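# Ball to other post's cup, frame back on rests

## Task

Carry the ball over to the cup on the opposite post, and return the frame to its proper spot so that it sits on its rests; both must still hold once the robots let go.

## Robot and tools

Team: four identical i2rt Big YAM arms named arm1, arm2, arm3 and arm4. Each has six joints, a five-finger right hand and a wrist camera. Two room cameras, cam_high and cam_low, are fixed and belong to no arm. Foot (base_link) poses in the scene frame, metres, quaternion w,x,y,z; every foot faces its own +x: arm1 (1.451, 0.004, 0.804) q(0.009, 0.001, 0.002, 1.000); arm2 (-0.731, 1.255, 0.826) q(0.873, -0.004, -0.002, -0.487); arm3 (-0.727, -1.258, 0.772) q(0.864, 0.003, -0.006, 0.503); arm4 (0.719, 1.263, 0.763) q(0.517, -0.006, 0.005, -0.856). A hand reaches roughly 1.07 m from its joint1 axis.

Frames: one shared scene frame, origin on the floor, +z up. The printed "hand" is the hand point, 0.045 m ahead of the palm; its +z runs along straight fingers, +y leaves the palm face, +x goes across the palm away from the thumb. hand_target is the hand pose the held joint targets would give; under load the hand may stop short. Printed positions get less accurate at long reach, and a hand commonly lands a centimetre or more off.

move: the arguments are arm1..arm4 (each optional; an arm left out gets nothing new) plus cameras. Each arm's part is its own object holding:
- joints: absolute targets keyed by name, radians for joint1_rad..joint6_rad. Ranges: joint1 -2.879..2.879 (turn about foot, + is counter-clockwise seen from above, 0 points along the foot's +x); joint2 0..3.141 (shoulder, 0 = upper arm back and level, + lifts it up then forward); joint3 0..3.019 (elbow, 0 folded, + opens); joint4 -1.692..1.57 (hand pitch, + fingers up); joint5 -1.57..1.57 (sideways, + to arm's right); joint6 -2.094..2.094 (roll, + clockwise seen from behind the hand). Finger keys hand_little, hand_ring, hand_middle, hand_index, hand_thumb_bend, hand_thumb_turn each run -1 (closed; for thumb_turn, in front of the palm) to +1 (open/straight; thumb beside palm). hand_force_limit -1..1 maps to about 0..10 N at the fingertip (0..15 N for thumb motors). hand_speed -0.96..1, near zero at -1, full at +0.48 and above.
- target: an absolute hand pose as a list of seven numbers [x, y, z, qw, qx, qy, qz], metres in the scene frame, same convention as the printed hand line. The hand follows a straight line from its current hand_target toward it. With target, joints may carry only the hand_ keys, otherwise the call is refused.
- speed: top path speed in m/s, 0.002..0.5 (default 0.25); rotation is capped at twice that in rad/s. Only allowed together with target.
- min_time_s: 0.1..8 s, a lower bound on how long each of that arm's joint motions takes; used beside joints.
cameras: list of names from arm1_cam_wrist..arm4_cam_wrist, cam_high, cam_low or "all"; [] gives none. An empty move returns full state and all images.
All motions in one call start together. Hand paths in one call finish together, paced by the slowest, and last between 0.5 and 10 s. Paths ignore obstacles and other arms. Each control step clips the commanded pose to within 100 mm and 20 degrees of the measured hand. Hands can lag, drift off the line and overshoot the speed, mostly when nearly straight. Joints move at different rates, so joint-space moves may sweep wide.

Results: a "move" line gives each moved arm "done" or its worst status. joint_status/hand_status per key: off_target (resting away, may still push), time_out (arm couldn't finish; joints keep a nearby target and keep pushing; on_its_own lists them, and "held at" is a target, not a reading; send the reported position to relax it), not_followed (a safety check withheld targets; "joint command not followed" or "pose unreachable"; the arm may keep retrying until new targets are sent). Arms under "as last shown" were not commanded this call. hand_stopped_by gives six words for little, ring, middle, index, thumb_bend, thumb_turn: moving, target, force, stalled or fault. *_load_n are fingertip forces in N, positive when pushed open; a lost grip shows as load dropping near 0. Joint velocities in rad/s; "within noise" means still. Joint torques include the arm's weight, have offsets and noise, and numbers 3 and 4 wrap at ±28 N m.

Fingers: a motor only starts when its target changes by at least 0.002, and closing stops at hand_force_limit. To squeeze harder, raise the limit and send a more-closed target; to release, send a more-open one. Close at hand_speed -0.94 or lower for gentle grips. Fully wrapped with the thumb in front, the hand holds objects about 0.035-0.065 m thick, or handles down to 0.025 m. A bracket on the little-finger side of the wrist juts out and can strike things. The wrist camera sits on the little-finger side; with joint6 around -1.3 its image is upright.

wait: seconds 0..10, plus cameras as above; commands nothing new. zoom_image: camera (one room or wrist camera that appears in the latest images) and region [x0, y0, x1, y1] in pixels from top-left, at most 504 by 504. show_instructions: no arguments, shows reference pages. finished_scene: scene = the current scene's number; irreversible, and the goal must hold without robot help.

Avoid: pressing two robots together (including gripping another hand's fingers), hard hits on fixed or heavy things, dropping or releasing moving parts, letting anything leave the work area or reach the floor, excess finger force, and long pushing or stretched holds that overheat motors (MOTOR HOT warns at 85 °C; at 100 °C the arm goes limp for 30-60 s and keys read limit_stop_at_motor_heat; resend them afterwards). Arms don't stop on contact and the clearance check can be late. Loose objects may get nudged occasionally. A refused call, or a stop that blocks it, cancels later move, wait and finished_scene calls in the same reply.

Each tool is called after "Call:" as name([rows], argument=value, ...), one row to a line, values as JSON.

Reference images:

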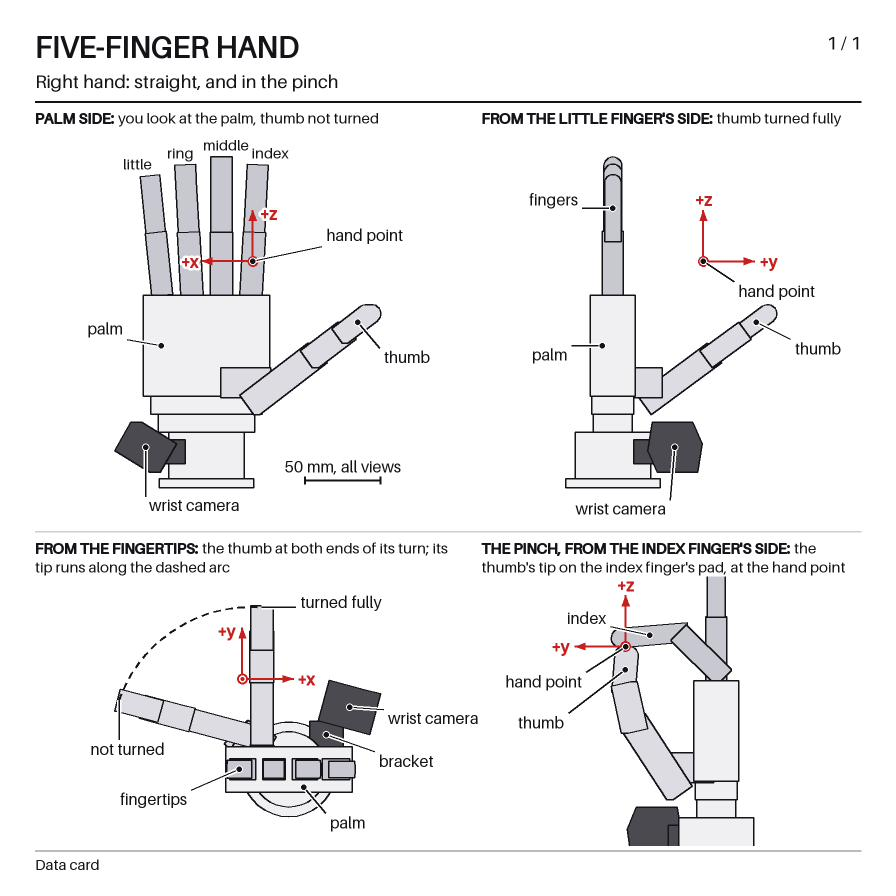

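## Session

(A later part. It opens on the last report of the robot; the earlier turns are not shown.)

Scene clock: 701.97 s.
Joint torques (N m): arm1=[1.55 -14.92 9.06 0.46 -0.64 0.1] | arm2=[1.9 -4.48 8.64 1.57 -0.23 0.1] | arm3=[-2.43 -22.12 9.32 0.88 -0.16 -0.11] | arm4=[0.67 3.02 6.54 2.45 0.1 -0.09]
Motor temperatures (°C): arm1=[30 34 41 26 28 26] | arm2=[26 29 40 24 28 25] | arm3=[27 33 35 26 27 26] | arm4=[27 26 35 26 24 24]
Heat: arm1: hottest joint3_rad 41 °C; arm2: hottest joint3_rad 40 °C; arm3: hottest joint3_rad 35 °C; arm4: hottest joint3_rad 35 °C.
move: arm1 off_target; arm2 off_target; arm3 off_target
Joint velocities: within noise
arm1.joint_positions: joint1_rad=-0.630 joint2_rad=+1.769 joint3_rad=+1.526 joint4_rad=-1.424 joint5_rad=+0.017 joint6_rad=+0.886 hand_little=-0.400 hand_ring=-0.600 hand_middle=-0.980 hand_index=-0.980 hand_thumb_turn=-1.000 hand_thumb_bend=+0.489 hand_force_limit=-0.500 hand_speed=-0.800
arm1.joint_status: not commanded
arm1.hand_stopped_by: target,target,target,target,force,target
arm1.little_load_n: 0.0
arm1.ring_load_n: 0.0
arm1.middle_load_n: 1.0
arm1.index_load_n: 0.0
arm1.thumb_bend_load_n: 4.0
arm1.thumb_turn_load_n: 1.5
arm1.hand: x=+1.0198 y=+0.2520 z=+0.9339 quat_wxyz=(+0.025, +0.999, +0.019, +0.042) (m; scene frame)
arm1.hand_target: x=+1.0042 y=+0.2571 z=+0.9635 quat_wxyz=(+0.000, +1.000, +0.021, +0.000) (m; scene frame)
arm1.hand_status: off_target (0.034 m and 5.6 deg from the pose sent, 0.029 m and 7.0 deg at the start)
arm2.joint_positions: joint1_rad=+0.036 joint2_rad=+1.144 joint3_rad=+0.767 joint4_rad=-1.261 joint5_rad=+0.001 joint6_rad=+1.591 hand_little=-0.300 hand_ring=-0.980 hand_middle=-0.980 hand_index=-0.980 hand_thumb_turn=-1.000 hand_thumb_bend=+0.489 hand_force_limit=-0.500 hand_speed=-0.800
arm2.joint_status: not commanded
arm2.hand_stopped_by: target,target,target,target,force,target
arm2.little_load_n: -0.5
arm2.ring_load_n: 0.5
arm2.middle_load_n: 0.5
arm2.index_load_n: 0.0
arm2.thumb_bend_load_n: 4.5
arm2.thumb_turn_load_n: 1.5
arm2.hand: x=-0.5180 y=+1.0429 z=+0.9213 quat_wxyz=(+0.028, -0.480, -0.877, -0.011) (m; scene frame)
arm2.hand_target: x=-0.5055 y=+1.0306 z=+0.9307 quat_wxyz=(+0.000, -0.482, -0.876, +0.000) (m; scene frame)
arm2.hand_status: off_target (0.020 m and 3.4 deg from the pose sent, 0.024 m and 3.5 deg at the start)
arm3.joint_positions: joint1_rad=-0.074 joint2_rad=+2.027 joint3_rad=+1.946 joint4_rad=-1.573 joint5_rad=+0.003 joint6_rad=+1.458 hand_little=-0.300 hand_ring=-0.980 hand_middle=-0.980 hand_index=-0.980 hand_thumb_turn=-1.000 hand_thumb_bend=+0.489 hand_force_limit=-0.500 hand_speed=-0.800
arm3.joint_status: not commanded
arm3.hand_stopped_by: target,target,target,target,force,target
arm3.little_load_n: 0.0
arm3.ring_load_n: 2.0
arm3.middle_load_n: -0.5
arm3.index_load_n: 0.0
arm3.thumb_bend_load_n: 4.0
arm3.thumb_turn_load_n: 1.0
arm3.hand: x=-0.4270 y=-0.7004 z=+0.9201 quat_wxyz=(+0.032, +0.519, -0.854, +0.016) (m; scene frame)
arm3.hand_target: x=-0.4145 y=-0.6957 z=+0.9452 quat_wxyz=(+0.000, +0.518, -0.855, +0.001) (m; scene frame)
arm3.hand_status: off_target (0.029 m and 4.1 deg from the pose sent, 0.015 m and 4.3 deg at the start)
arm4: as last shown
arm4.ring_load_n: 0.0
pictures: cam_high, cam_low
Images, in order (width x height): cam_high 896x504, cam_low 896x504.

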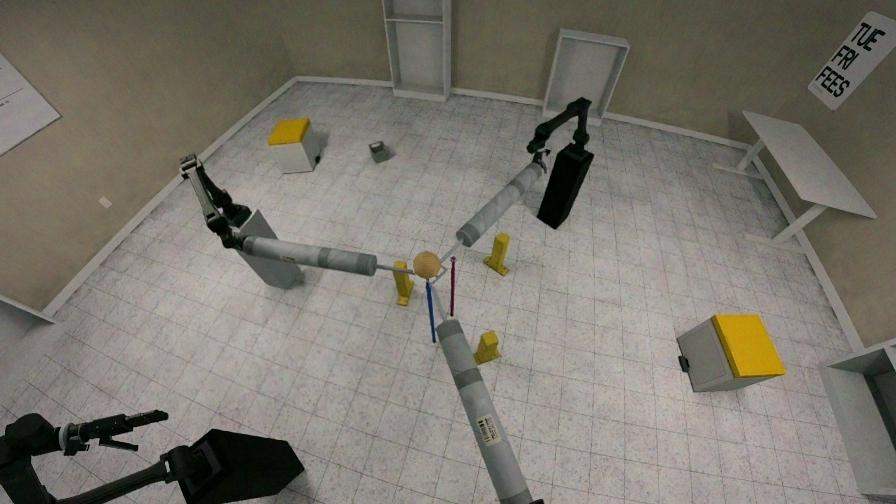

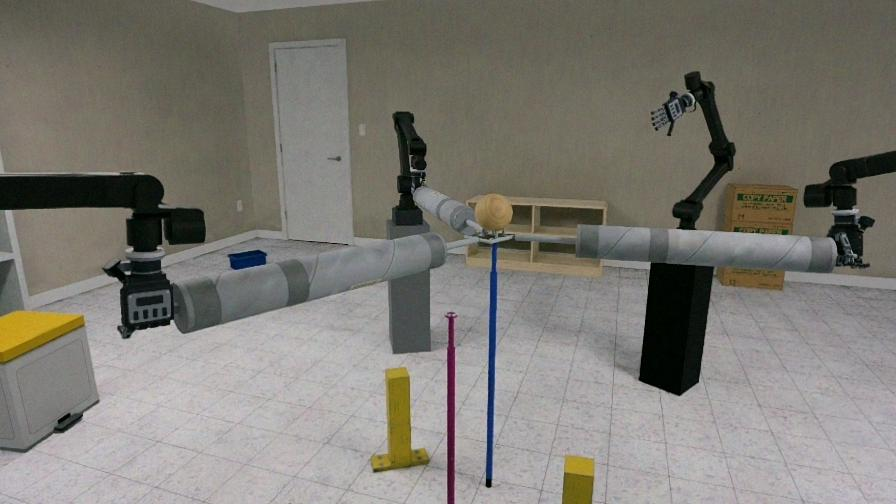

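Call:
move(arm1={"target":[1.003,0.258,0.940,0,0.9998,0.0205,0],"speed":0.04}, arm2={"target":[-0.505,1.030,0.912,0,0.4818,0.8763,0],"speed":0.04}, arm3={"target":[-0.414,-0.695,0.925,0,-0.5180,0.8554,0],"speed":0.04}, cameras=["cam_high","cam_low"])

Call:
zoom_image(camera="cam_low", region=[475, 215, 520, 250])

Call:
zoom_image(camera="cam_high", region=[405, 256, 455, 296])

Scene clock: 727.93 s.
Joint torques (N m): arm1=[1.61 -13.98 8.85 0.47 -0.63 0.1] | arm2=[2.2 -4.01 8.27 1.37 -0.19 0.11] | arm3=[-1.44 -21.66 9.18 0.77 -0.21 -0.11] | arm4=[0.67 2.96 6.56 2.44 0.1 -0.08]
Motor temperatures (°C): arm1=[30 34 39 26 28 26] | arm2=[26 29 39 24 28 25] | arm3=[27 33 34 26 27 26] | arm4=[27 26 36 26 24 24]
Heat: arm1: hottest joint3_rad 39 °C; arm2: hottest joint3_rad 39 °C; arm3: hottest joint3_rad 34 °C; arm4: hottest joint3_rad 36 °C.
move: arm1 off_target; arm2 off_target; arm3 off_target
Joint velocities: within noise
arm1.joint_positions: joint1_rad=-0.630 joint2_rad=+1.769 joint3_rad=+1.484 joint4_rad=-1.365 joint5_rad=+0.017 joint6_rad=+0.886 hand_little=-0.400 hand_ring=-0.600 hand_middle=-0.980 hand_index=-0.980 hand_thumb_turn=-1.000 hand_thumb_bend=+0.489 hand_force_limit=-0.500 hand_speed=-0.800
arm1.joint_status: not commanded
arm1.hand_stopped_by: target,target,target,target,force,target
arm1.little_load_n: 0.0
arm1.ring_load_n: 0.0
arm1.middle_load_n: 0.5
arm1.index_load_n: 0.0
arm1.thumb_bend_load_n: 4.0
arm1.thumb_turn_load_n: 1.5
arm1.hand: x=+1.0196 y=+0.2523 z=+0.9177 quat_wxyz=(+0.020, +0.999, +0.019, +0.035) (m; scene frame)
arm1.hand_target: x=+1.0038 y=+0.2575 z=+0.9406 quat_wxyz=(+0.000, +1.000, +0.021, +0.000) (m; scene frame)
arm1.hand_status: off_target (0.028 m and 4.6 deg from the pose sent, 0.019 m and 5.6 deg at the start)
arm2.joint_positions: joint1_rad=+0.036 joint2_rad=+1.165 joint3_rad=+0.734 joint4_rad=-1.200 joint5_rad=+0.000 joint6_rad=+1.591 hand_little=-0.300 hand_ring=-0.980 hand_middle=-0.980 hand_index=-0.980 hand_thumb_turn=-1.000 hand_thumb_bend=+0.489 hand_force_limit=-0.500 hand_speed=-0.800
arm2.joint_status: not commanded
arm2.hand_stopped_by: target,target,target,target,force,target
arm2.little_load_n: 0.0
arm2.ring_load_n: 0.0
arm2.middle_load_n: 0.5
arm2.index_load_n: 0.5
arm2.thumb_bend_load_n: 4.5
arm2.thumb_turn_load_n: 1.5
arm2.hand: x=-0.5170 y=+1.0413 z=+0.9043 quat_wxyz=(+0.024, -0.480, -0.877, -0.010) (m; scene frame)
arm2.hand_target: x=-0.5053 y=+1.0305 z=+0.9127 quat_wxyz=(+0.000, -0.482, -0.876, +0.000) (m; scene frame)
arm2.hand_status: off_target (0.018 m and 3.0 deg from the pose sent, 0.020 m and 3.4 deg at the start)
arm3.joint_positions: joint1_rad=-0.074 joint2_rad=+2.027 joint3_rad=+1.898 joint4_rad=-1.521 joint5_rad=+0.005 joint6_rad=+1.458 hand_little=-0.300 hand_ring=-0.980 hand_middle=-0.980 hand_index=-0.980 hand_thumb_turn=-1.000 hand_thumb_bend=+0.489 hand_force_limit=-0.500 hand_speed=-0.800
arm3.joint_status: not commanded
arm3.hand_stopped_by: target,target,target,target,force,target
arm3.little_load_n: 0.0
arm3.ring_load_n: 2.0
arm3.middle_load_n: 0.0
arm3.index_load_n: 0.0
arm3.thumb_bend_load_n: 4.0
arm3.thumb_turn_load_n: 1.0
arm3.hand: x=-0.4270 y=-0.7008 z=+0.9021 quat_wxyz=(+0.029, +0.519, -0.854, +0.016) (m; scene frame)
arm3.hand_target: x=-0.4145 y=-0.6957 z=+0.9251 quat_wxyz=(+0.000, +0.518, -0.855, +0.001) (m; scene frame)
arm3.hand_status: off_target (0.027 m and 3.8 deg from the pose sent, 0.015 m and 4.1 deg at the start)
arm4.joint_positions: joint1_rad=-0.155 joint2_rad=+0.619 joint3_rad=+1.464 joint4_rad=-1.340 joint5_rad=+0.168 joint6_rad=-1.409 hand_little=+1.000 hand_ring=+1.000 hand_middle=+1.000 hand_index=+1.000 hand_thumb_turn=+1.000 hand_thumb_bend=+1.000 hand_force_limit=+0.000 hand_speed=-0.800
arm4.joint_status: not commanded
arm4.hand_stopped_by: target,target,target,target,target,target
arm4.little_load_n: 0.0
arm4.ring_load_n: 0.0
arm4.middle_load_n: 0.0
arm4.index_load_n: 0.0
arm4.thumb_bend_load_n: 0.0
arm4.thumb_turn_load_n: 0.0
arm4.hand: x=+0.5314 y=+1.1420 z=+1.3000 quat_wxyz=(+0.479, +0.284, -0.806, +0.201) (m; scene frame)
arm4.hand_target: x=+0.5323 y=+1.1430 z=+1.3108 quat_wxyz=(+0.489, +0.281, -0.800, +0.207) (m; scene frame)
arm4.hand_status: not commanded
pictures: cam_high, cam_low
Images, in order (width x height): cam_high 896x504, cam_low 896x504.

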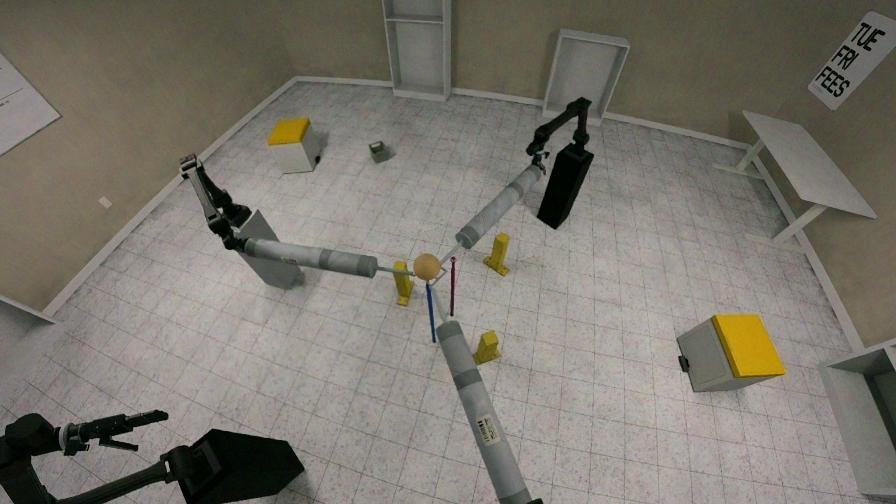

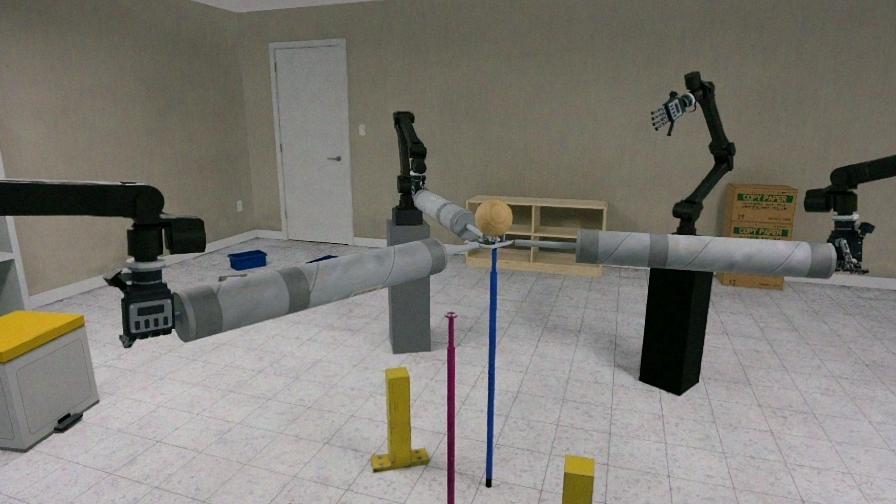

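Scaled by 11.200.

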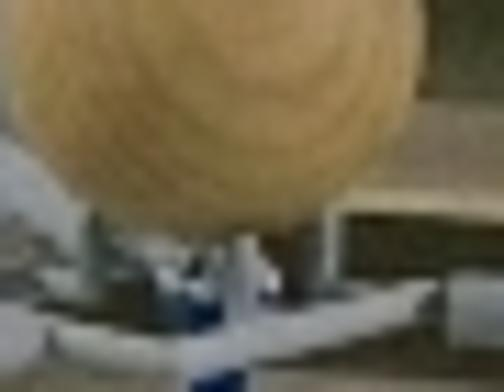

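Scaled by 10.080.

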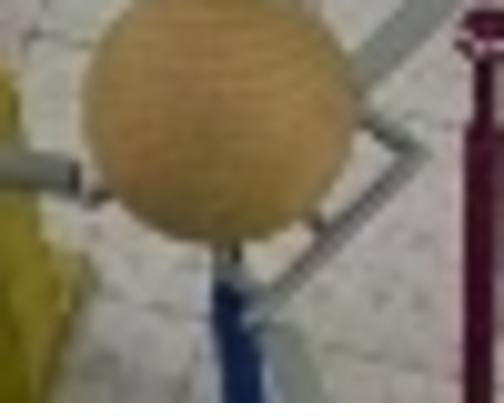

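Call:
move(arm1={"target":[1.003,0.258,0.925,0,0.9998,0.0205,0],"speed":0.03}, arm2={"target":[-0.505,1.030,0.897,0,0.4818,0.8763,0],"speed":0.03}, arm3={"target":[-0.414,-0.695,0.910,0,-0.5180,0.8554,0],"speed":0.03}, cameras=["cam_high","cam_low"])

Call:
zoom_image(camera="cam_low", region=[475, 215, 520, 250])

Call:
zoom_image(camera="cam_high", region=[405, 256, 455, 296])

Scene clock: 736.97 s.
Joint torques (N m): arm1=[1.61 -13.22 8.59 0.53 -0.62 0.1] | arm2=[2.96 -4.13 8.02 1.46 -0.19 0.11] | arm3=[-1.67 -21.66 8.92 0.92 -0.22 -0.09] | arm4=[0.62 2.84 6.56 2.45 0.1 -0.1]
Motor temperatures (°C): arm1=[30 33 38 26 28 26] | arm2=[26 29 38 24 28 25] | arm3=[27 33 35 26 27 26] | arm4=[27 26 36 26 24 24]
Heat: arm1: hottest joint3_rad 38 °C; arm2: hottest joint3_rad 38 °C; arm3: hottest joint3_rad 35 °C; arm4: hottest joint3_rad 36 °C.
move: arm1 off_target; arm2 off_target; arm3 off_target
Joint velocities: within noise
arm1.joint_positions: joint1_rad=-0.630 joint2_rad=+1.769 joint3_rad=+1.460 joint4_rad=-1.329 joint5_rad=+0.017 joint6_rad=+0.886 hand_little=-0.400 hand_ring=-0.600 hand_middle=-0.980 hand_index=-0.980 hand_thumb_turn=-1.000 hand_thumb_bend=+0.489 hand_force_limit=-0.500 hand_speed=-0.800
arm1.joint_status: not commanded
arm1.hand_stopped_by: target,target,target,target,force,target
arm1.little_load_n: 0.0
arm1.ring_load_n: 0.0
arm1.middle_load_n: 0.5
arm1.index_load_n: 0.0
arm1.thumb_bend_load_n: 4.0
arm1.thumb_turn_load_n: 1.5
arm1.hand: x=+1.0193 y=+0.2525 z=+0.9081 quat_wxyz=(+0.016, +0.999, +0.019, +0.031) (m; scene frame)
arm1.hand_target: x=+1.0036 y=+0.2576 z=+0.9256 quat_wxyz=(+0.000, +1.000, +0.021, +0.000) (m; scene frame)
arm1.hand_status: off_target (0.024 m and 4.0 deg from the pose sent, 0.019 m and 4.7 deg at the start)
arm2.joint_positions: joint1_rad=+0.036 joint2_rad=+1.183 joint3_rad=+0.708 joint4_rad=-1.152 joint5_rad=+0.000 joint6_rad=+1.591 hand_little=-0.300 hand_ring=-0.980 hand_middle=-0.980 hand_index=-0.980 hand_thumb_turn=-1.000 hand_thumb_bend=+0.489 hand_force_limit=-0.500 hand_speed=-0.800
arm2.joint_status: not commanded
arm2.hand_stopped_by: target,target,target,target,force,target
arm2.little_load_n: 0.0
arm2.ring_load_n: 0.0
arm2.middle_load_n: 0.0
arm2.index_load_n: 0.0
arm2.thumb_bend_load_n: 4.5
arm2.thumb_turn_load_n: 1.5
arm2.hand: x=-0.5167 y=+1.0407 z=+0.8908 quat_wxyz=(+0.023, -0.480, -0.877, -0.009) (m; scene frame)
arm2.hand_target: x=-0.5053 y=+1.0305 z=+0.8976 quat_wxyz=(+0.000, -0.482, -0.876, +0.000) (m; scene frame)
arm2.hand_status: off_target (0.017 m and 2.8 deg from the pose sent, 0.018 m and 3.0 deg at the start)
arm3.joint_positions: joint1_rad=-0.074 joint2_rad=+2.027 joint3_rad=+1.869 joint4_rad=-1.486 joint5_rad=+0.005 joint6_rad=+1.458 hand_little=-0.300 hand_ring=-0.980 hand_middle=-0.980 hand_index=-0.980 hand_thumb_turn=-1.000 hand_thumb_bend=+0.489 hand_force_limit=-0.500 hand_speed=-0.800
arm3.joint_status: not commanded
arm3.hand_stopped_by: target,target,target,target,force,target
arm3.little_load_n: 0.0
arm3.ring_load_n: 1.5
arm3.middle_load_n: 0.0
arm3.index_load_n: 0.0
arm3.thumb_bend_load_n: 4.0
arm3.thumb_turn_load_n: 1.5
arm3.hand: x=-0.4269 y=-0.7010 z=+0.8908 quat_wxyz=(+0.027, +0.519, -0.854, +0.015) (m; scene frame)
arm3.hand_target: x=-0.4142 y=-0.6956 z=+0.9101 quat_wxyz=(+0.000, +0.518, -0.855, +0.000) (m; scene frame)
arm3.hand_status: off_target (0.024 m and 3.5 deg from the pose sent, 0.016 m and 3.8 deg at the start)
arm4: as last shown
pictures: cam_high, cam_low
Images, in order (width x height): cam_high 896x504, cam_low 896x504.

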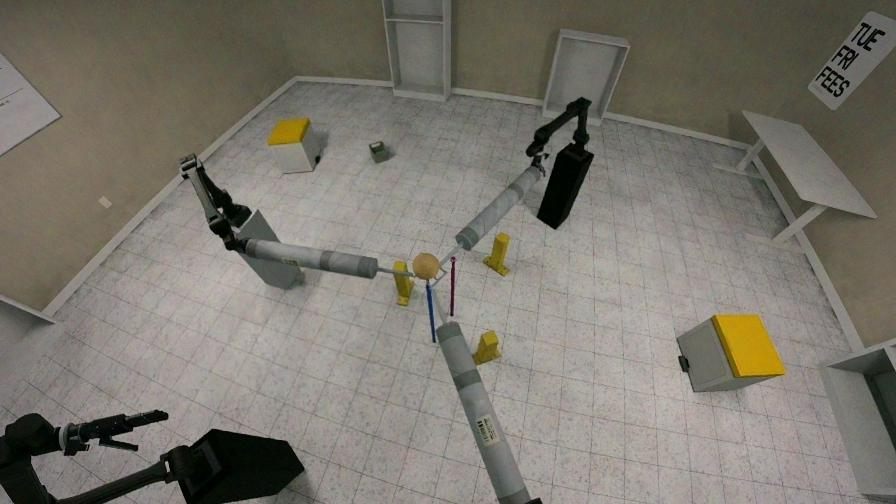

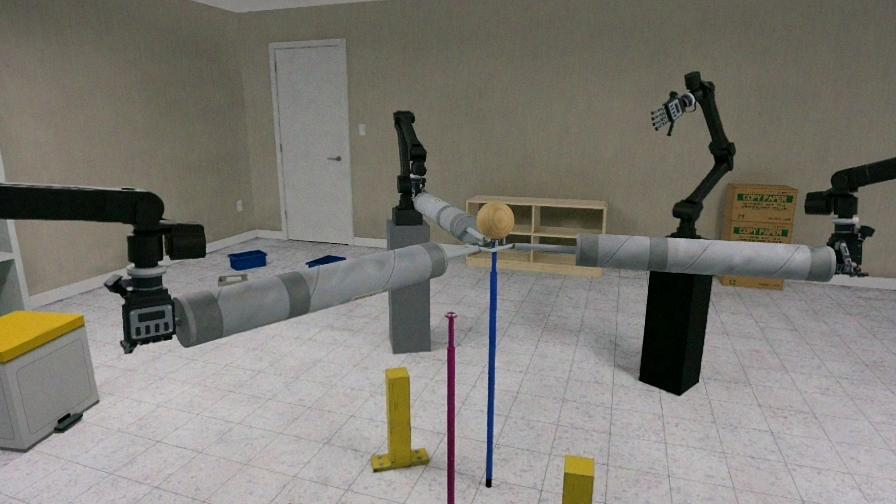

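Scaled by 11.200.

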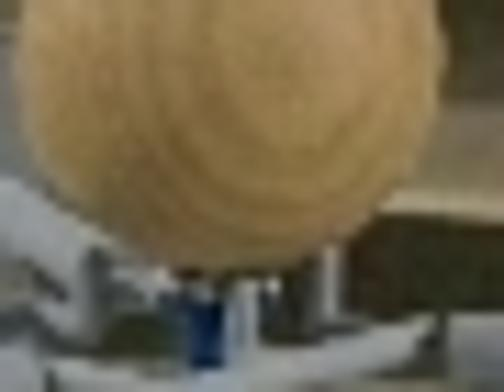

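Scaled by 10.080.

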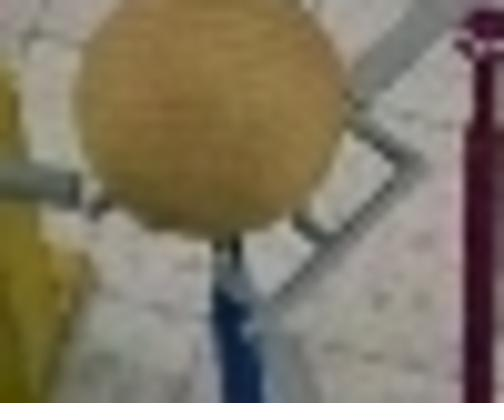

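Call:
move(arm1={"target":[1.003,0.258,0.911,0,0.9998,0.0205,0],"speed":0.03}, arm2={"target":[-0.505,1.030,0.883,0,0.4818,0.8763,0],"speed":0.03}, arm3={"target":[-0.414,-0.695,0.896,0,-0.5180,0.8554,0],"speed":0.03}, cameras=["cam_high","cam_low"])

Call:
zoom_image(camera="cam_low", region=[465, 190, 535, 260])

Call:
zoom_image(camera="cam_high", region=[405, 246, 455, 296])

Scene clock: 746.03 s.
Joint torques (N m): arm1=[1.61 -13.33 8.4 0.49 -0.63 0.1] | arm2=[2.43 -4.31 7.73 1.57 -0.21 0.15] | arm3=[-1.38 -21.01 8.95 0.76 -0.22 -0.09] | arm4=[0.67 2.96 6.56 2.43 0.1 -0.09]
Motor temperatures (°C): arm1=[30 34 37 26 28 26] | arm2=[26 29 38 24 28 25] | arm3=[27 33 35 26 27 26] | arm4=[27 26 36 26 24 24]
Heat: arm1: hottest joint3_rad 37 °C; arm2: hottest joint3_rad 38 °C; arm3: hottest joint3_rad 35 °C; arm4: hottest joint3_rad 36 °C.
move: arm1 off_target; arm2 off_target; arm3 off_target
Joint velocities: within noise
arm1.joint_positions: joint1_rad=-0.630 joint2_rad=+1.780 joint3_rad=+1.437 joint4_rad=-1.293 joint5_rad=+0.017 joint6_rad=+0.886 hand_little=-0.400 hand_ring=-0.600 hand_middle=-0.980 hand_index=-0.980 hand_thumb_turn=-1.000 hand_thumb_bend=+0.489 hand_force_limit=-0.500 hand_speed=-0.800
arm1.joint_status: not commanded
arm1.hand_stopped_by: target,target,target,target,force,target
arm1.little_load_n: 0.0
arm1.ring_load_n: 0.0
arm1.middle_load_n: 0.5
arm1.index_load_n: 0.0
arm1.thumb_bend_load_n: 4.0
arm1.thumb_turn_load_n: 1.5
arm1.hand: x=+1.0188 y=+0.2528 z=+0.8947 quat_wxyz=(+0.015, +0.999, +0.019, +0.030) (m; scene frame)
arm1.hand_target: x=+1.0036 y=+0.2576 z=+0.9114 quat_wxyz=(+0.000, +1.000, +0.021, +0.000) (m; scene frame)
arm1.hand_status: off_target (0.023 m and 3.8 deg from the pose sent, 0.017 m and 4.1 deg at the start)
arm2.joint_positions: joint1_rad=+0.036 joint2_rad=+1.204 joint3_rad=+0.685 joint4_rad=-1.106 joint5_rad=+0.000 joint6_rad=+1.591 hand_little=-0.300 hand_ring=-0.980 hand_middle=-0.980 hand_index=-0.980 hand_thumb_turn=-1.000 hand_thumb_bend=+0.489 hand_force_limit=-0.500 hand_speed=-0.800
arm2.joint_status: not commanded
arm2.hand_stopped_by: target,target,target,target,force,target
arm2.little_load_n: 0.5
arm2.ring_load_n: 0.0
arm2.middle_load_n: 0.0
arm2.index_load_n: 0.0
arm2.thumb_bend_load_n: 4.5
arm2.thumb_turn_load_n: 1.5
arm2.hand: x=-0.5165 y=+1.0404 z=+0.8775 quat_wxyz=(+0.022, -0.480, -0.877, -0.008) (m; scene frame)
arm2.hand_target: x=-0.5053 y=+1.0304 z=+0.8836 quat_wxyz=(+0.000, -0.482, -0.876, +0.000) (m; scene frame)
arm2.hand_status: off_target (0.016 m and 2.7 deg from the pose sent, 0.018 m and 2.8 deg at the start)
arm3.joint_positions: joint1_rad=-0.074 joint2_rad=+2.027 joint3_rad=+1.841 joint4_rad=-1.452 joint5_rad=+0.005 joint6_rad=+1.458 hand_little=-0.300 hand_ring=-0.980 hand_middle=-0.980 hand_index=-0.980 hand_thumb_turn=-1.000 hand_thumb_bend=+0.489 hand_force_limit=-0.500 hand_speed=-0.800
arm3.joint_status: not commanded
arm3.hand_stopped_by: target,target,target,target,force,target
arm3.little_load_n: 0.0
arm3.ring_load_n: 1.5
arm3.middle_load_n: -0.5
arm3.index_load_n: 0.0
arm3.thumb_bend_load_n: 4.0
arm3.thumb_turn_load_n: 1.0
arm3.hand: x=-0.4268 y=-0.7009 z=+0.8805 quat_wxyz=(+0.024, +0.519, -0.854, +0.013) (m; scene frame)
arm3.hand_target: x=-0.4142 y=-0.6955 z=+0.8961 quat_wxyz=(+0.000, +0.518, -0.855, +0.000) (m; scene frame)
arm3.hand_status: off_target (0.021 m and 3.1 deg from the pose sent, 0.015 m and 3.5 deg at the start)
arm4: as last shown
pictures: cam_high, cam_low
Images, in order (width x height): cam_high 896x504, cam_low 896x504.

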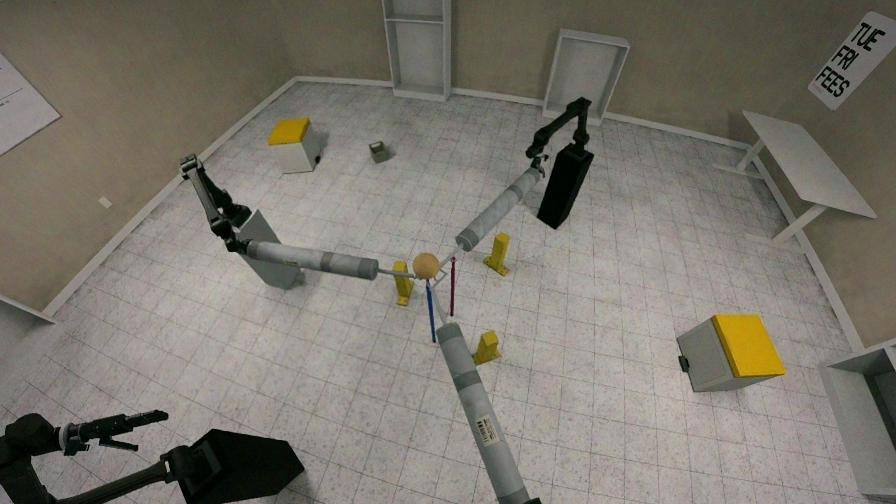

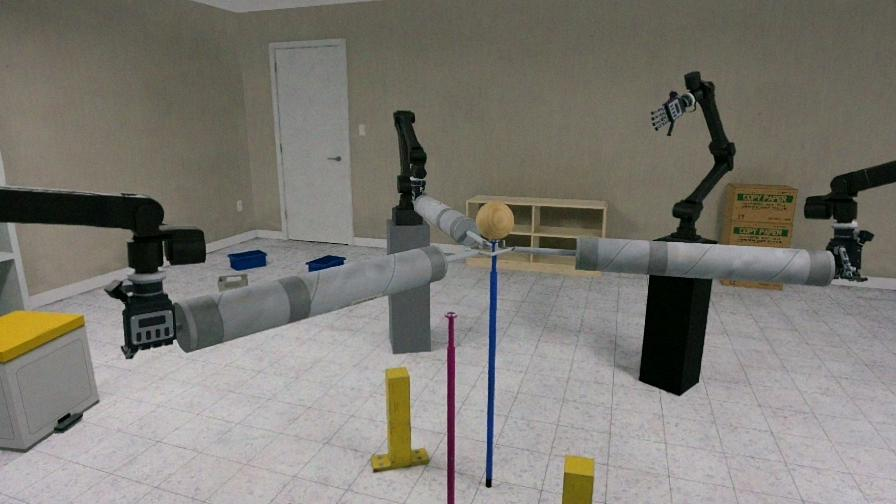

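Scaled by 7.200.

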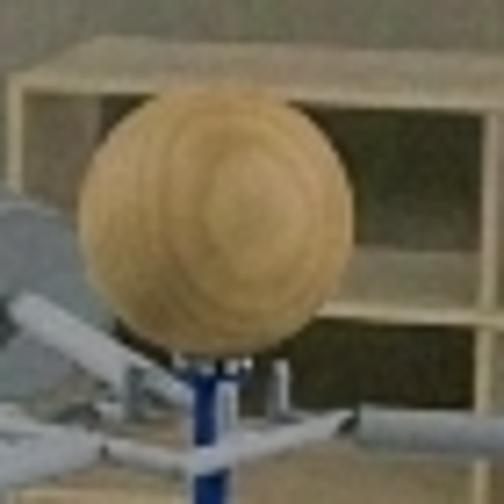

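Scaled by 10.080.

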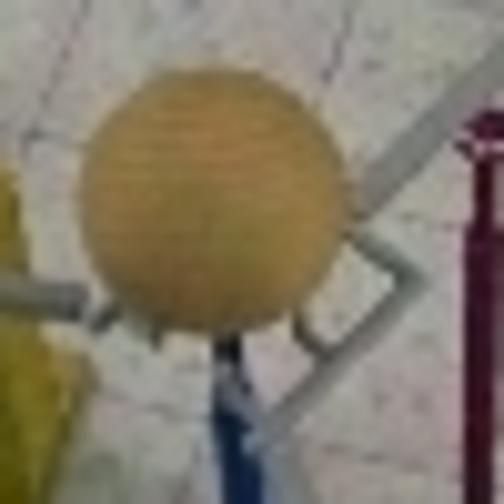

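Call:
move(arm1={"target":[1.003,0.258,0.886,0,0.9998,0.0205,0],"speed":0.05}, arm2={"target":[-0.505,1.030,0.865,0,0.4818,0.8763,0],"speed":0.05}, arm3={"target":[-0.414,-0.695,0.871,0,-0.5180,0.8554,0],"speed":0.05})

Call:
move(arm1={"target":[0.980,0.214,0.876,0,0.9998,0.0205,0],"speed":0.06}, arm2={"target":[-0.528,0.986,0.857,0,0.4818,0.8763,0],"speed":0.06}, arm3={"target":[-0.437,-0.739,0.863,0,-0.5180,0.8554,0],"speed":0.06}, cameras=["cam_high","cam_low"])

Call:
zoom_image(camera="cam_low", region=[455, 190, 535, 270])

Call:
zoom_image(camera="cam_high", region=[405, 246, 465, 296])

Scene clock: 760.83 s.
Joint torques (N m): arm1=[1.61 -13.57 8.06 0.38 -0.63 0.1] | arm2=[3.14 -4.6 7.36 1.31 -0.12 0.11] | arm3=[-1.96 -21.36 8.83 0.88 -0.24 -0.11] | arm4=[0.67 2.9 6.57 2.45 0.11 -0.09]
Motor temperatures (°C): arm1=[30 34 37 26 28 26] | arm2=[26 29 37 24 28 25] | arm3=[27 33 35 26 27 26] | arm4=[27 26 36 26 24 24]
Heat: arm1: hottest joint3_rad 37 °C; arm2: hottest joint3_rad 37 °C; arm3: hottest joint3_rad 35 °C; arm4: hottest joint3_rad 36 °C.
move: arm1 off_target; arm2 off_target; arm3 off_target
Joint velocities: within noise
arm1.joint_positions: joint1_rad=-0.630 joint2_rad=+1.803 joint3_rad=+1.400 joint4_rad=-1.228 joint5_rad=+0.017 joint6_rad=+0.886 hand_little=-0.400 hand_ring=-0.600 hand_middle=-0.980 hand_index=-0.980 hand_thumb_turn=-1.000 hand_thumb_bend=+0.489 hand_force_limit=-0.500 hand_speed=-0.800
arm1.joint_status: not commanded
arm1.hand_stopped_by: target,target,target,target,force,target
arm1.little_load_n: 0.0
arm1.ring_load_n: 0.0
arm1.middle_load_n: 0.5
arm1.index_load_n: 0.0
arm1.thumb_bend_load_n: 4.0
arm1.thumb_turn_load_n: 1.5
arm1.hand: x=+1.0181 y=+0.2532 z=+0.8692 quat_wxyz=(+0.014, +0.999, +0.019, +0.029) (m; scene frame)
arm1.hand_target: x=+1.0035 y=+0.2577 z=+0.8865 quat_wxyz=(+0.000, +1.000, +0.021, +0.000) (m; scene frame)
arm1.hand_status: off_target (0.023 m and 3.7 deg from the pose sent, 0.019 m and 3.8 deg at the start)
arm2.joint_positions: joint1_rad=+0.036 joint2_rad=+1.235 joint3_rad=+0.656 joint4_rad=-1.041 joint5_rad=-0.001 joint6_rad=+1.591 hand_little=-0.300 hand_ring=-0.980 hand_middle=-0.980 hand_index=-0.980 hand_thumb_turn=-1.000 hand_thumb_bend=+0.489 hand_force_limit=-0.500 hand_speed=-0.800
arm2.joint_status: not commanded
arm2.hand_stopped_by: target,target,target,target,force,target
arm2.little_load_n: 0.0
arm2.ring_load_n: 0.0
arm2.middle_load_n: 0.0
arm2.index_load_n: 0.0
arm2.thumb_bend_load_n: 4.5
arm2.thumb_turn_load_n: 1.5
arm2.hand: x=-0.5157 y=+1.0393 z=+0.8602 quat_wxyz=(+0.020, -0.480, -0.877, -0.008) (m; scene frame)
arm2.hand_target: x=-0.5053 y=+1.0303 z=+0.8655 quat_wxyz=(+0.000, -0.482, -0.876, +0.000) (m; scene frame)
arm2.hand_status: off_target (0.015 m and 2.4 deg from the pose sent, 0.020 m and 2.7 deg at the start)
arm3.joint_positions: joint1_rad=-0.074 joint2_rad=+2.034 joint3_rad=+1.795 joint4_rad=-1.392 joint5_rad=+0.005 joint6_rad=+1.458 hand_little=-0.300 hand_ring=-0.980 hand_middle=-0.980 hand_index=-0.980 hand_thumb_turn=-1.000 hand_thumb_bend=+0.489 hand_force_limit=-0.500 hand_speed=-0.800
arm3.joint_status: not commanded
arm3.hand_stopped_by: target,target,target,target,force,target
arm3.little_load_n: 0.0
arm3.ring_load_n: 1.5
arm3.middle_load_n: -0.5
arm3.index_load_n: 0.0
arm3.thumb_bend_load_n: 4.0
arm3.thumb_turn_load_n: 1.5
arm3.hand: x=-0.4269 y=-0.7010 z=+0.8591 quat_wxyz=(+0.021, +0.519, -0.854, +0.012) (m; scene frame)
arm3.hand_target: x=-0.4142 y=-0.6954 z=+0.8711 quat_wxyz=(+0.000, +0.518, -0.855, +0.000) (m; scene frame)
arm3.hand_status: off_target (0.019 m and 2.7 deg from the pose sent, 0.017 m and 3.1 deg at the start)
arm4: as last shown
pictures: none

Scene clock: 762.40 s.
Joint torques (N m): arm1=[2.26 -13.68 7.76 0.09 -0.48 0.28] | arm2=[0.62 -4.66 10.18 -0.13 -0.19 -0.1] | arm3=[-1.9 -21.3 7.9 0.01 0.07 -0.14] | arm4=[0.56 2.9 6.56 2.43 0.1 -0.09]
Motor temperatures (°C): arm1=[30 34 37 26 28 26] | arm2=[26 29 37 24 28 25] | arm3=[27 33 35 26 27 26] | arm4=[27 26 36 26 24 24]
Heat: arm1: hottest joint3_rad 37 °C; arm2: hottest joint3_rad 37 °C; arm3: hottest joint3_rad 35 °C; arm4: hottest joint3_rad 36 °C.
move: arm1 off_target; arm2 off_target; arm3 off_target
Joint velocities: within noise
arm1.joint_positions: joint1_rad=-0.546 joint2_rad=+1.803 joint3_rad=+1.368 joint4_rad=-1.190 joint5_rad=+0.013 joint6_rad=+0.962 hand_little=-0.400 hand_ring=-0.600 hand_middle=-0.980 hand_index=-0.980 hand_thumb_turn=-1.000 hand_thumb_bend=+0.489 hand_force_limit=-0.500 hand_speed=-0.800
arm1.joint_status: not commanded
arm1.hand_stopped_by: target,target,target,target,force,target
arm1.little_load_n: 0.0
arm1.ring_load_n: 0.0
arm1.middle_load_n: 0.5
arm1.index_load_n: 0.5
arm1.thumb_bend_load_n: 4.0
arm1.thumb_turn_load_n: 1.5
arm1.hand: x=+0.9961 y=+0.2152 z=+0.8581 quat_wxyz=(+0.012, +0.999, +0.023, +0.026) (m; scene frame)
arm1.hand_target: x=+0.9805 y=+0.2137 z=+0.8763 quat_wxyz=(+0.000, +1.000, +0.021, +0.000) (m; scene frame)
arm1.hand_status: off_target (0.024 m and 3.2 deg from the pose sent, 0.055 m and 3.7 deg at the start)
arm2.joint_positions: joint1_rad=-0.089 joint2_rad=+1.320 joint3_rad=+0.670 joint4_rad=-0.967 joint5_rad=+0.003 joint6_rad=+1.475 hand_little=-0.300 hand_ring=-0.980 hand_middle=-0.980 hand_index=-0.980 hand_thumb_turn=-1.000 hand_thumb_bend=+0.489 hand_force_limit=-0.500 hand_speed=-0.800
arm2.joint_status: not commanded
arm2.hand_stopped_by: target,target,target,target,force,target
arm2.little_load_n: 0.0
arm2.ring_load_n: 0.0
arm2.middle_load_n: 0.5
arm2.index_load_n: 0.0
arm2.thumb_bend_load_n: 4.5
arm2.thumb_turn_load_n: 1.5
arm2.hand: x=-0.5373 y=+1.0059 z=+0.8421 quat_wxyz=(+0.018, -0.484, -0.875, -0.008) (m; scene frame)
arm2.hand_target: x=-0.5285 y=+0.9866 z=+0.8571 quat_wxyz=(+0.000, -0.482, -0.876, +0.000) (m; scene frame)
arm2.hand_status: off_target (0.027 m and 2.3 deg from the pose sent, 0.055 m and 2.4 deg at the start)
arm3.joint_positions: joint1_rad=-0.084 joint2_rad=+1.942 joint3_rad=+1.587 joint4_rad=-1.281 joint5_rad=-0.003 joint6_rad=+1.452 hand_little=-0.300 hand_ring=-0.980 hand_middle=-0.980 hand_index=-0.980 hand_thumb_turn=-1.000 hand_thumb_bend=+0.489 hand_force_limit=-0.500 hand_speed=-0.800
arm3.joint_status: not commanded
arm3.hand_stopped_by: target,target,target,target,force,target
arm3.little_load_n: 0.0
arm3.ring_load_n: 1.0
arm3.middle_load_n: 0.0
arm3.index_load_n: 0.0
arm3.thumb_bend_load_n: 4.0
arm3.thumb_turn_load_n: 1.0
arm3.hand: x=-0.4477 y=-0.7389 z=+0.8367 quat_wxyz=(+0.025, +0.518, -0.855, +0.009) (m; scene frame)
arm3.hand_target: x=-0.4373 y=-0.7393 z=+0.8626 quat_wxyz=(+0.000, +0.518, -0.855, +0.000) (m; scene frame)
arm3.hand_status: off_target (0.028 m and 3.0 deg from the pose sent, 0.040 m and 2.7 deg at the start)
arm4: as last shown
pictures: cam_high, cam_low
Images, in order (width x height): cam_high 896x504, cam_low 896x504.

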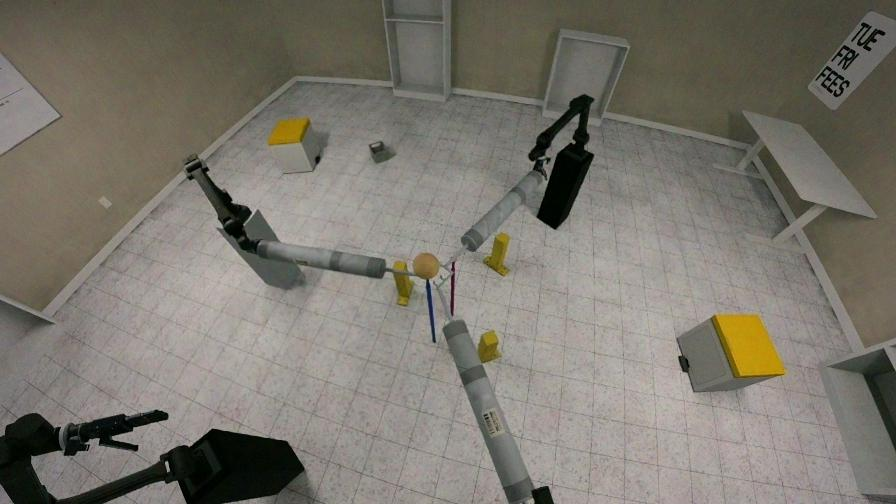

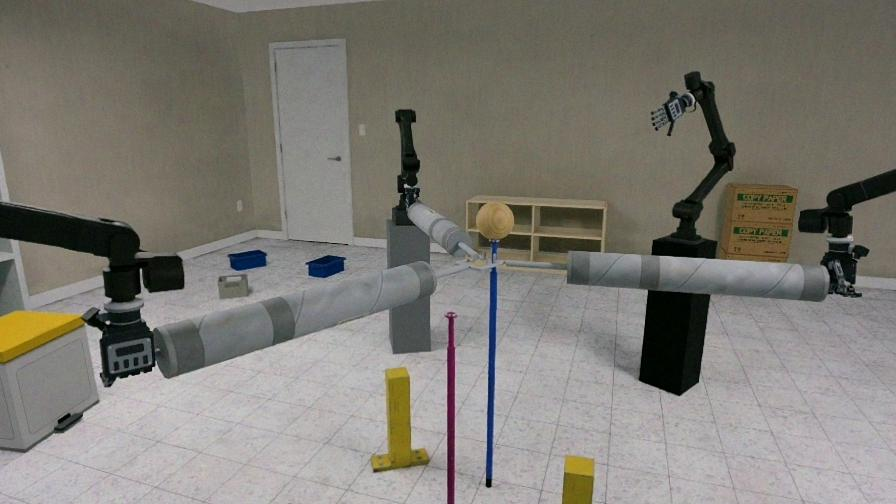

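Scaled by 6.300.

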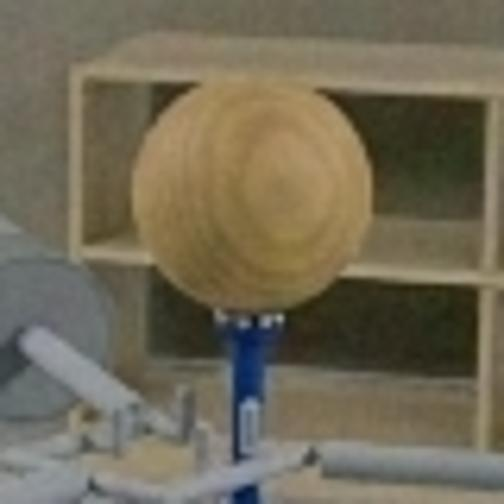

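Scaled by 8.400.

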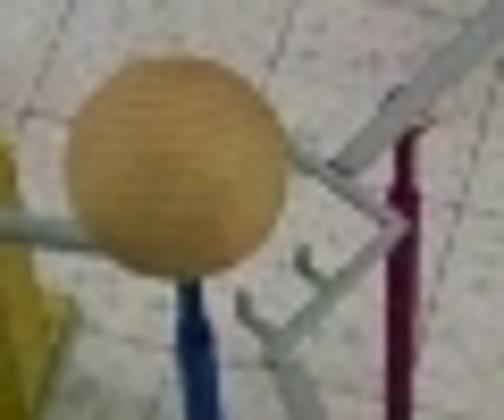

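Call:
move(arm1={"target":[0.8762,-0.114,0.876,0,0.9998,0.0205,0],"speed":0.12}, arm2={"target":[-0.6322,0.660,0.857,0,0.4818,0.8763,0],"speed":0.12}, arm3={"target":[-0.541,-1.067,0.863,0,-0.5180,0.8554,0],"speed":0.12}, cameras=["cam_high","cam_low"])

Scene clock: 777.03 s.
Joint torques (N m): arm1=[1.14 -13.63 12.1 -0.88 0.02 0.23] | arm2=[0.91 -17.73 12.12 -0.99 -0.09 -0.1] | arm3=[-1.67 -7.47 7.61 -0.65 -0.15 -0.16] | arm4=[0.62 2.96 6.56 2.47 0.1 -0.09]
Motor temperatures (°C): arm1=[30 34 37 26 28 26] | arm2=[26 29 38 24 28 25] | arm3=[27 32 34 26 27 26] | arm4=[27 26 36 26 24 24]
Heat: arm1: hottest joint3_rad 37 °C; arm2: hottest joint3_rad 38 °C; arm3: hottest joint3_rad 34 °C; arm4: hottest joint3_rad 36 °C.
move: arm1 off_target; arm2 off_target; arm3 done
Joint velocities: within noise
arm1.joint_positions: joint1_rad=+0.123 joint2_rad=+1.865 joint3_rad=+1.416 joint4_rad=-1.191 joint5_rad=+0.000 joint6_rad=+1.621 hand_little=-0.400 hand_ring=-0.600 hand_middle=-0.980 hand_index=-0.980 hand_thumb_turn=-1.000 hand_thumb_bend=+0.489 hand_force_limit=-0.500 hand_speed=-0.800
arm1.joint_status: not commanded
arm1.hand_stopped_by: target,target,target,target,force,target
arm1.little_load_n: 0.0
arm1.ring_load_n: 0.0
arm1.middle_load_n: 0.5
arm1.index_load_n: 0.0
arm1.thumb_bend_load_n: 4.0
arm1.thumb_turn_load_n: 1.5
arm1.hand: x=+0.9044 y=-0.1127 z=+0.8431 quat_wxyz=(-0.001, +0.999, +0.028, +0.034) (m; scene frame)
arm1.hand_target: x=+0.8782 y=-0.1136 z=+0.8768 quat_wxyz=(+0.000, +1.000, +0.020, -0.001) (m; scene frame)
arm1.hand_status: off_target (0.043 m and 4.0 deg from the pose sent, 0.351 m and 3.2 deg at the start)
arm2.joint_positions: joint1_rad=-0.492 joint2_rad=+2.030 joint3_rad=+1.577 joint4_rad=-1.166 joint5_rad=+0.004 joint6_rad=+1.069 hand_little=-0.300 hand_ring=-0.980 hand_middle=-0.980 hand_index=-0.980 hand_thumb_turn=-1.000 hand_thumb_bend=+0.489 hand_force_limit=-0.500 hand_speed=-0.800
arm2.joint_status: not commanded
arm2.hand_stopped_by: target,target,target,target,force,target
arm2.little_load_n: 0.0
arm2.ring_load_n: 0.0
arm2.middle_load_n: 0.5
arm2.index_load_n: 0.0
arm2.thumb_bend_load_n: 4.5
arm2.thumb_turn_load_n: 1.5
arm2.hand: x=-0.6297 y=+0.6813 z=+0.8360 quat_wxyz=(+0.012, -0.483, -0.876, -0.015) (m; scene frame)
arm2.hand_target: x=-0.6324 y=+0.6611 z=+0.8573 quat_wxyz=(+0.000, -0.482, -0.876, +0.001) (m; scene frame)
arm2.hand_status: off_target (0.030 m and 2.2 deg from the pose sent, 0.359 m and 2.2 deg at the start)
arm3.joint_positions: joint1_rad=-0.483 joint2_rad=+1.130 joint3_rad=+0.716 joint4_rad=-1.182 joint5_rad=+0.008 joint6_rad=+1.051 hand_little=-0.300 hand_ring=-0.980 hand_middle=-0.980 hand_index=-0.979 hand_thumb_turn=-1.000 hand_thumb_bend=+0.489 hand_force_limit=-0.500 hand_speed=-0.800
arm3.joint_status: not commanded
arm3.hand_stopped_by: target,target,target,target,force,target
arm3.little_load_n: 0.0
arm3.ring_load_n: 0.0
arm3.middle_load_n: -0.5
arm3.index_load_n: 1.5
arm3.thumb_bend_load_n: 4.0
arm3.thumb_turn_load_n: 1.0
arm3.hand: x=-0.5426 y=-1.0623 z=+0.8553 quat_wxyz=(+0.007, +0.519, -0.855, +0.001) (m; scene frame)
arm3.hand_target: x=-0.5411 y=-1.0668 z=+0.8626 quat_wxyz=(+0.000, +0.518, -0.855, +0.000) (m; scene frame)
arm3.hand_status: done (0.009 m and 0.8 deg from the pose sent, 0.342 m and 3.0 deg at the start)
arm4: as last shown
arm4.little_load_n: -0.5
pictures: cam_high, cam_low
Images, in order (width x height): cam_high 896x504, cam_low 896x504.

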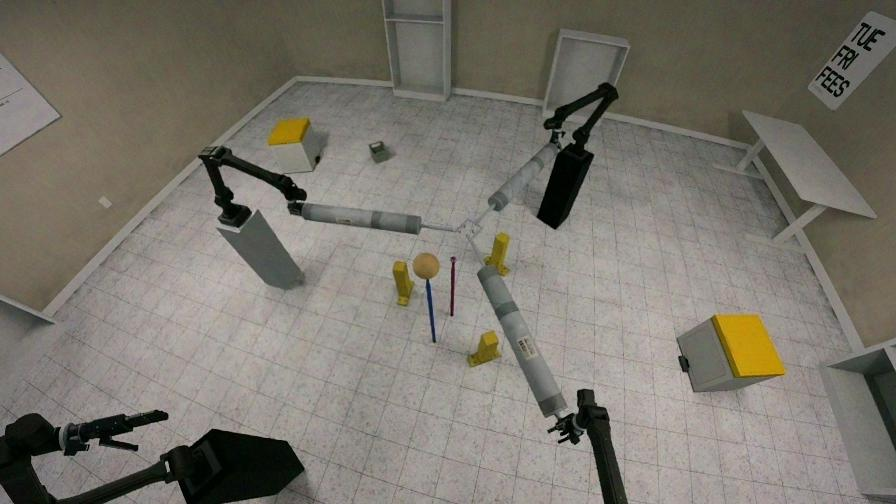

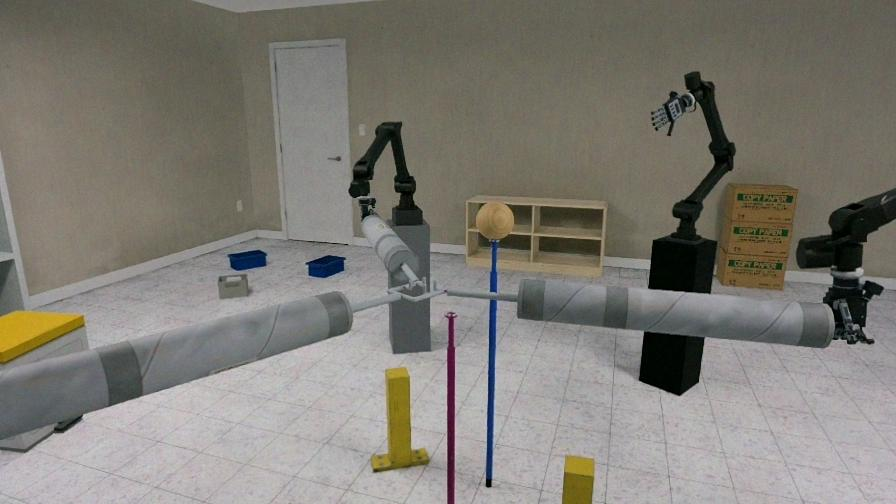

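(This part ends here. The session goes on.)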